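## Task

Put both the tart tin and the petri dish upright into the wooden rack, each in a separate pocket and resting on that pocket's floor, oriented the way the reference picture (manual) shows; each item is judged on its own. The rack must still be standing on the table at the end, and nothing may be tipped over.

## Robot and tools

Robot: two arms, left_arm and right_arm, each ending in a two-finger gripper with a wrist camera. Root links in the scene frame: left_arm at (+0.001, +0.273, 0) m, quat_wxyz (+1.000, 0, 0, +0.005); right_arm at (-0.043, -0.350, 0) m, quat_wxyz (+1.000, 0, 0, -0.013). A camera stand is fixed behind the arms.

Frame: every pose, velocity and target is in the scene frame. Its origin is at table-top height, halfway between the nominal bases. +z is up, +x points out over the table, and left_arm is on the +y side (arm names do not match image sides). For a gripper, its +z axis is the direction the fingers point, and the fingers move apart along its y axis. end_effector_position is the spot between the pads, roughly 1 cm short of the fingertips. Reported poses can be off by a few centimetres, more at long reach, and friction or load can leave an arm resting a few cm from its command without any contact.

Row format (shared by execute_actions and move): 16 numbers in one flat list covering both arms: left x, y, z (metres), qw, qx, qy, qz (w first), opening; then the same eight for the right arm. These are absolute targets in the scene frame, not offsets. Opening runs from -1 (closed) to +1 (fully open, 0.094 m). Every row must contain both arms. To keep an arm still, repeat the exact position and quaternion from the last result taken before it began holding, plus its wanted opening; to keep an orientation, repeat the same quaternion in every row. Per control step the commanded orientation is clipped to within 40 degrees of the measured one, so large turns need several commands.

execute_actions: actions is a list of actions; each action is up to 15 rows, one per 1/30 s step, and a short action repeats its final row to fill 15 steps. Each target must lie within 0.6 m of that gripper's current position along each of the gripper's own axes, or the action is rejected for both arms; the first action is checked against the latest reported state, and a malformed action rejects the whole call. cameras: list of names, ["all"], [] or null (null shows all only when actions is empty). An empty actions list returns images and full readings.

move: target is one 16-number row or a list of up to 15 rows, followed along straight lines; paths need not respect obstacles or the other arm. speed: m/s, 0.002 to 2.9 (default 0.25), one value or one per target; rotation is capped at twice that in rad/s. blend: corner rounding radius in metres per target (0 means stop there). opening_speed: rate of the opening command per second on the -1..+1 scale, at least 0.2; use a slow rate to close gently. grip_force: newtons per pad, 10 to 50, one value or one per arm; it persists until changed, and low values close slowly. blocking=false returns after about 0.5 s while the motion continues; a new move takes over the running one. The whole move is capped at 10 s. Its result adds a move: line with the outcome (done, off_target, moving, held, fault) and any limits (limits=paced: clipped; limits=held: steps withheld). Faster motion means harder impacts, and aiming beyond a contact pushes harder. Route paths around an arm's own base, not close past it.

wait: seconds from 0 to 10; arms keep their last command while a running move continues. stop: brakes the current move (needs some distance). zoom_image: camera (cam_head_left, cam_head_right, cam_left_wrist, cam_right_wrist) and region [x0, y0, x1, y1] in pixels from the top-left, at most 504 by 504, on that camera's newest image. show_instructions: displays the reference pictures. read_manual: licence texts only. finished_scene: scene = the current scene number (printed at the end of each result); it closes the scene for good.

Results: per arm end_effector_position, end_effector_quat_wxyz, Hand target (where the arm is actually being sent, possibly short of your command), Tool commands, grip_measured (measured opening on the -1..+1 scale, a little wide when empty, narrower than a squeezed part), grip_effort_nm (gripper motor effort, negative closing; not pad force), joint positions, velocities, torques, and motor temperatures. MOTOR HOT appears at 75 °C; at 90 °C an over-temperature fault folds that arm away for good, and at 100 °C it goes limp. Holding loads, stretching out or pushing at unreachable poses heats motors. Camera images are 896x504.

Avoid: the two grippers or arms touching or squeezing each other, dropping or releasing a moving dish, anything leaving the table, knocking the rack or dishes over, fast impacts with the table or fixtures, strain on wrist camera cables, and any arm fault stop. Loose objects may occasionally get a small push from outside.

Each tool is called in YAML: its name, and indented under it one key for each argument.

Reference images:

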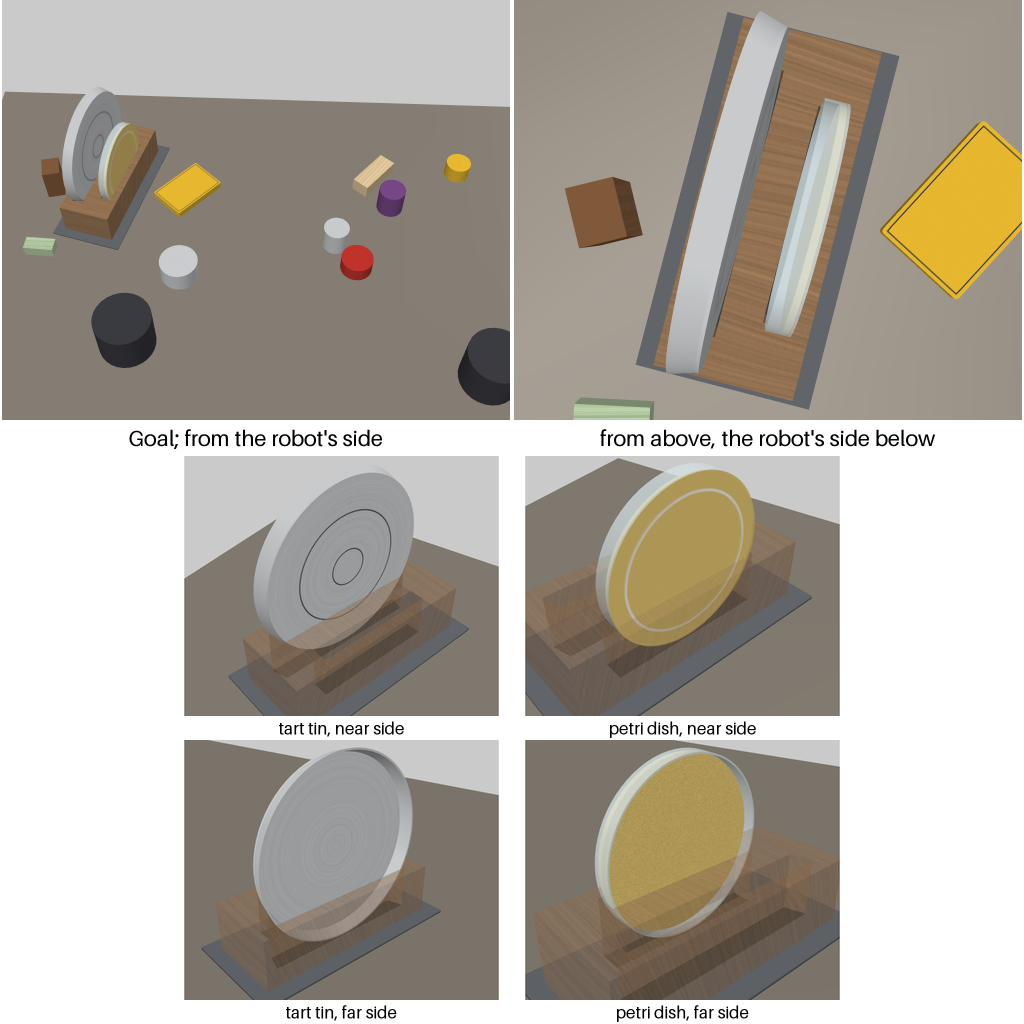

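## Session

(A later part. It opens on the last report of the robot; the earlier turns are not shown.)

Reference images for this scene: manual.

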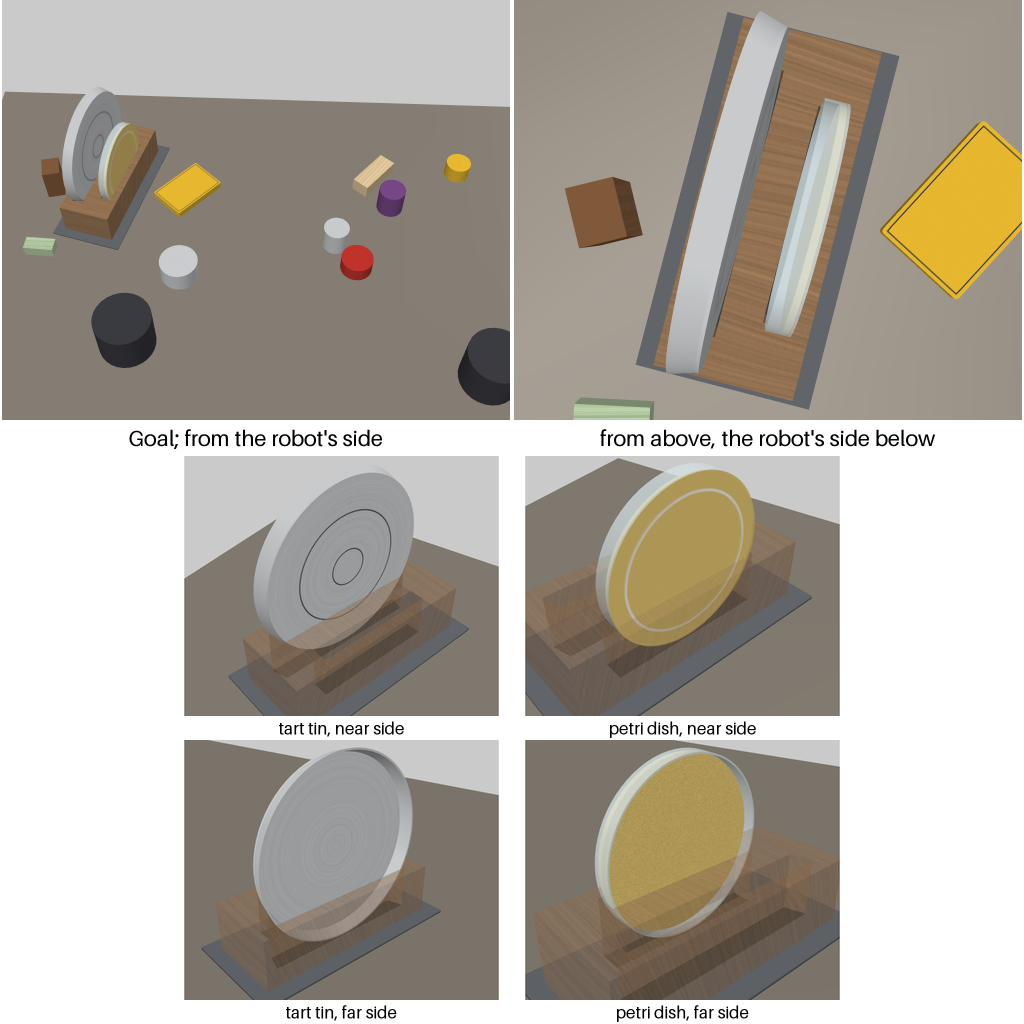

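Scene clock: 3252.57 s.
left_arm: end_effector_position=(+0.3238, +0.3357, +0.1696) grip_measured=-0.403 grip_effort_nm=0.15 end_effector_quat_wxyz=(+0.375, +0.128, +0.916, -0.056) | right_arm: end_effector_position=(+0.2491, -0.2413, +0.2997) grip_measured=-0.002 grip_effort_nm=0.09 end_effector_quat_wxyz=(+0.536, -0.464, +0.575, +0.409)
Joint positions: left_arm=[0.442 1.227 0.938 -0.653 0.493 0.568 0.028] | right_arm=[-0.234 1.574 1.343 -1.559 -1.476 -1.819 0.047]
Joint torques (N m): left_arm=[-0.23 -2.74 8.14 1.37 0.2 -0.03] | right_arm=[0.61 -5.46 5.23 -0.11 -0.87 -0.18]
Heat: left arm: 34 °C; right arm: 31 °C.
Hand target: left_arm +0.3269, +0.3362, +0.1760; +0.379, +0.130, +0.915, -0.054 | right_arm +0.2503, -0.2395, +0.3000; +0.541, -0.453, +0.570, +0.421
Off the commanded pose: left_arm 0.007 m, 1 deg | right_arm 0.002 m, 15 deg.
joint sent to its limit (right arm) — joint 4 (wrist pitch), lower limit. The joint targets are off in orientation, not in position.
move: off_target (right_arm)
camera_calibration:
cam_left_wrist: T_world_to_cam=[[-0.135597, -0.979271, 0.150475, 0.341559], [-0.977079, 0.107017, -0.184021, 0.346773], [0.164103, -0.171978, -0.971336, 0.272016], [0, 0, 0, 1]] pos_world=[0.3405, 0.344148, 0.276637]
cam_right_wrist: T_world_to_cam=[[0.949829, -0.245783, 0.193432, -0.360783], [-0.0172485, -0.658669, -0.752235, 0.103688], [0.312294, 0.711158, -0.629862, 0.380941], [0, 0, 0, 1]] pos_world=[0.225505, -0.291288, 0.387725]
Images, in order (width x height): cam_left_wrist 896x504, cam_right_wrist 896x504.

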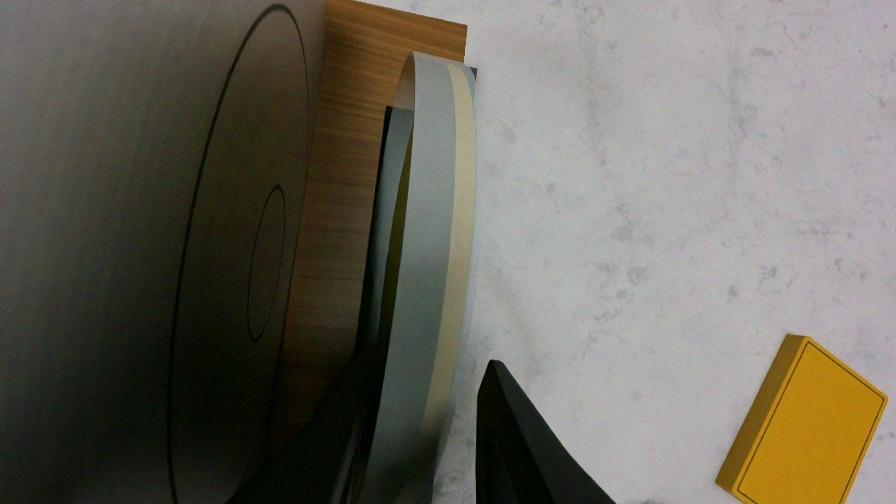

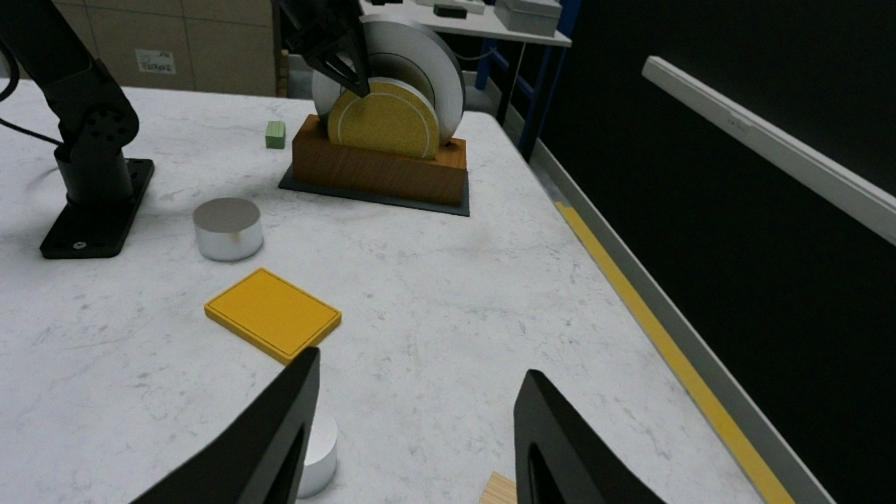

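move:
  target:
    - [0.273,0.3468,0.236,0.3789,0.1302,0.9147,-0.0539,-0.40,0.25,-0.24,0.30,0.5,-0.5,0.5,0.5,0.0]
    - [0.19,0.31,0.33,0.3789,0.1302,0.9147,-0.0539,-0.40,0.25,-0.24,0.30,0.5,-0.5,0.5,0.5,0.0]
  speed: [0.08,0.2]
  blend: [0.02,0]
  cameras: ["cam_right_wrist","cam_left_wrist","cam_head_left"]

zoom_image:
  camera: "cam_right_wrist"
  region: [280, 60, 480, 180]

Scene clock: 3276.30 s.
left_arm: end_effector_position=(+0.1927, +0.3140, +0.3250) grip_measured=-0.403 grip_effort_nm=0.15 end_effector_quat_wxyz=(+0.390, +0.111, +0.914, -0.018) | right_arm: end_effector_position=(+0.2491, -0.2413, +0.2997) grip_measured=-0.002 grip_effort_nm=0.09 end_effector_quat_wxyz=(+0.536, -0.464, +0.575, +0.409)
Joint positions: left_arm=[0.757 0.968 1.49 -1.542 0.616 0.829 0.028] | right_arm=[-0.234 1.574 1.343 -1.559 -1.476 -1.819 0.047]
Joint torques (N m): left_arm=[0.13 0.73 6.17 1.13 0.43 0.07] | right_arm=[0.59 -5.48 5.18 -0.11 -0.87 -0.2]
Heat: left arm: 33 °C; right arm: 31 °C.
Hand target: left_arm +0.1908, +0.3096, +0.3295; +0.393, +0.115, +0.912, -0.021 | right_arm +0.2503, -0.2395, +0.3000; +0.541, -0.453, +0.570, +0.421
Off the commanded pose: left_arm 0.007 m, 5 deg | right_arm 0.002 m, 15 deg.
joint sent to its limit (left arm) — joint 4 (wrist pitch), lower limit. The joint targets are off in orientation, not in position.
joint sent to its limit (right arm) — joint 4 (wrist pitch), lower limit. The joint targets are off in orientation, not in position.
move: off_target (left_arm, right_arm)
camera_calibration:
cam_left_wrist: T_world_to_cam=[[-0.0785852, -0.992429, 0.0943836, 0.290561], [-0.974901, 0.0567222, -0.215292, 0.275118], [0.208308, -0.108933, -0.971978, 0.412625], [0, 0, 0, 1]] pos_world=[0.205094, 0.317704, 0.432869]
cam_right_wrist: T_world_to_cam=[[0.949829, -0.245783, 0.193432, -0.360783], [-0.0172485, -0.658669, -0.752235, 0.103688], [0.312294, 0.711158, -0.629862, 0.380941], [0, 0, 0, 1]] pos_world=[0.225505, -0.291288, 0.387725]
Images, in order (width x height): cam_head_left 896x504, cam_left_wrist 896x504, cam_right_wrist 896x504.

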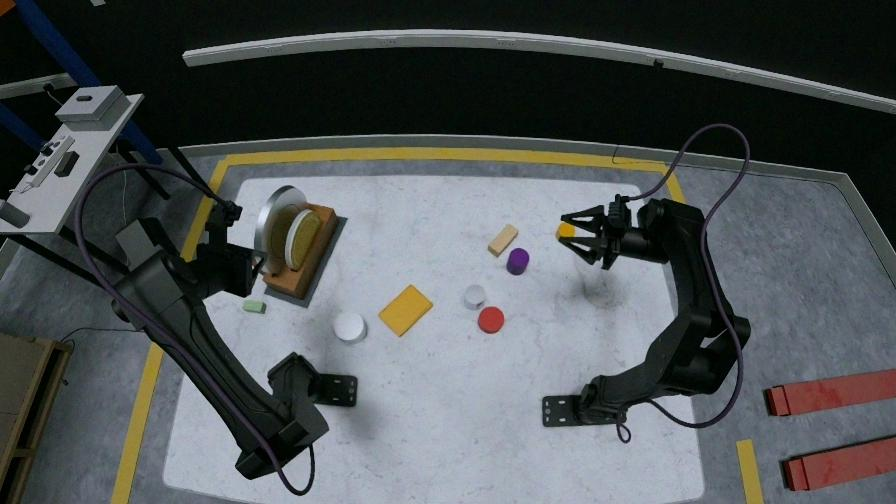

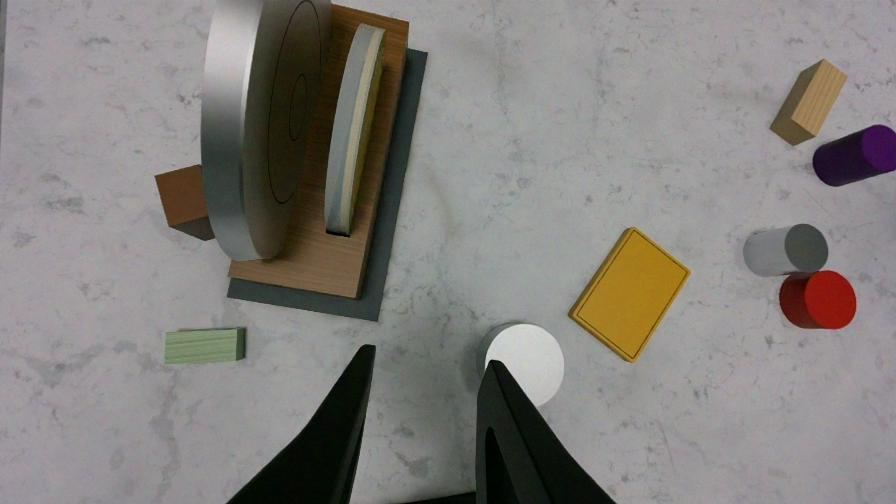

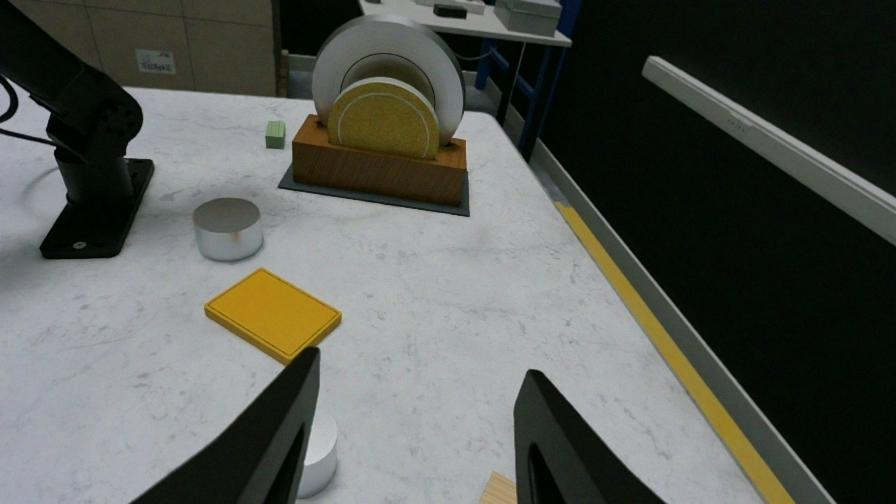

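Scaled by 2.520 from the camera's 896x504 image, which has a finer 1280x720 frame.

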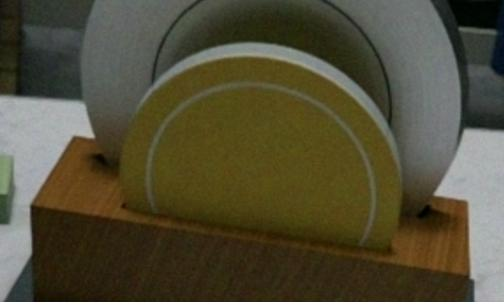

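zoom_image:
  camera: "cam_right_wrist"
  region: [300, 70, 460, 180]

zoom_image:
  camera: "cam_left_wrist"
  region: [300, 10, 420, 250]

Scaled by 3.150 from the camera's 896x504 image, which has a finer 1280x720 frame.

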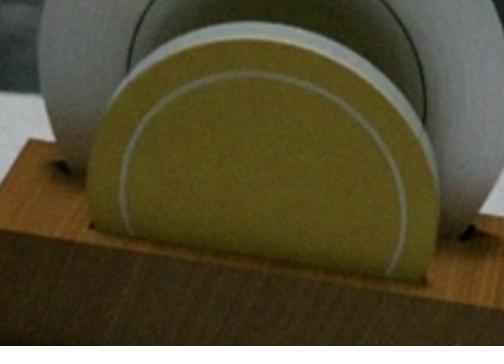

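Scaled by 2.100 from the camera's 896x504 image, which has a finer 1280x720 frame.

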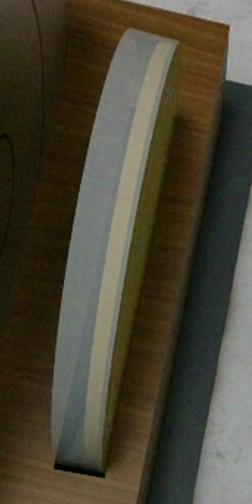

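finished_scene:
  scene: 2

The scene is finished: the task was done.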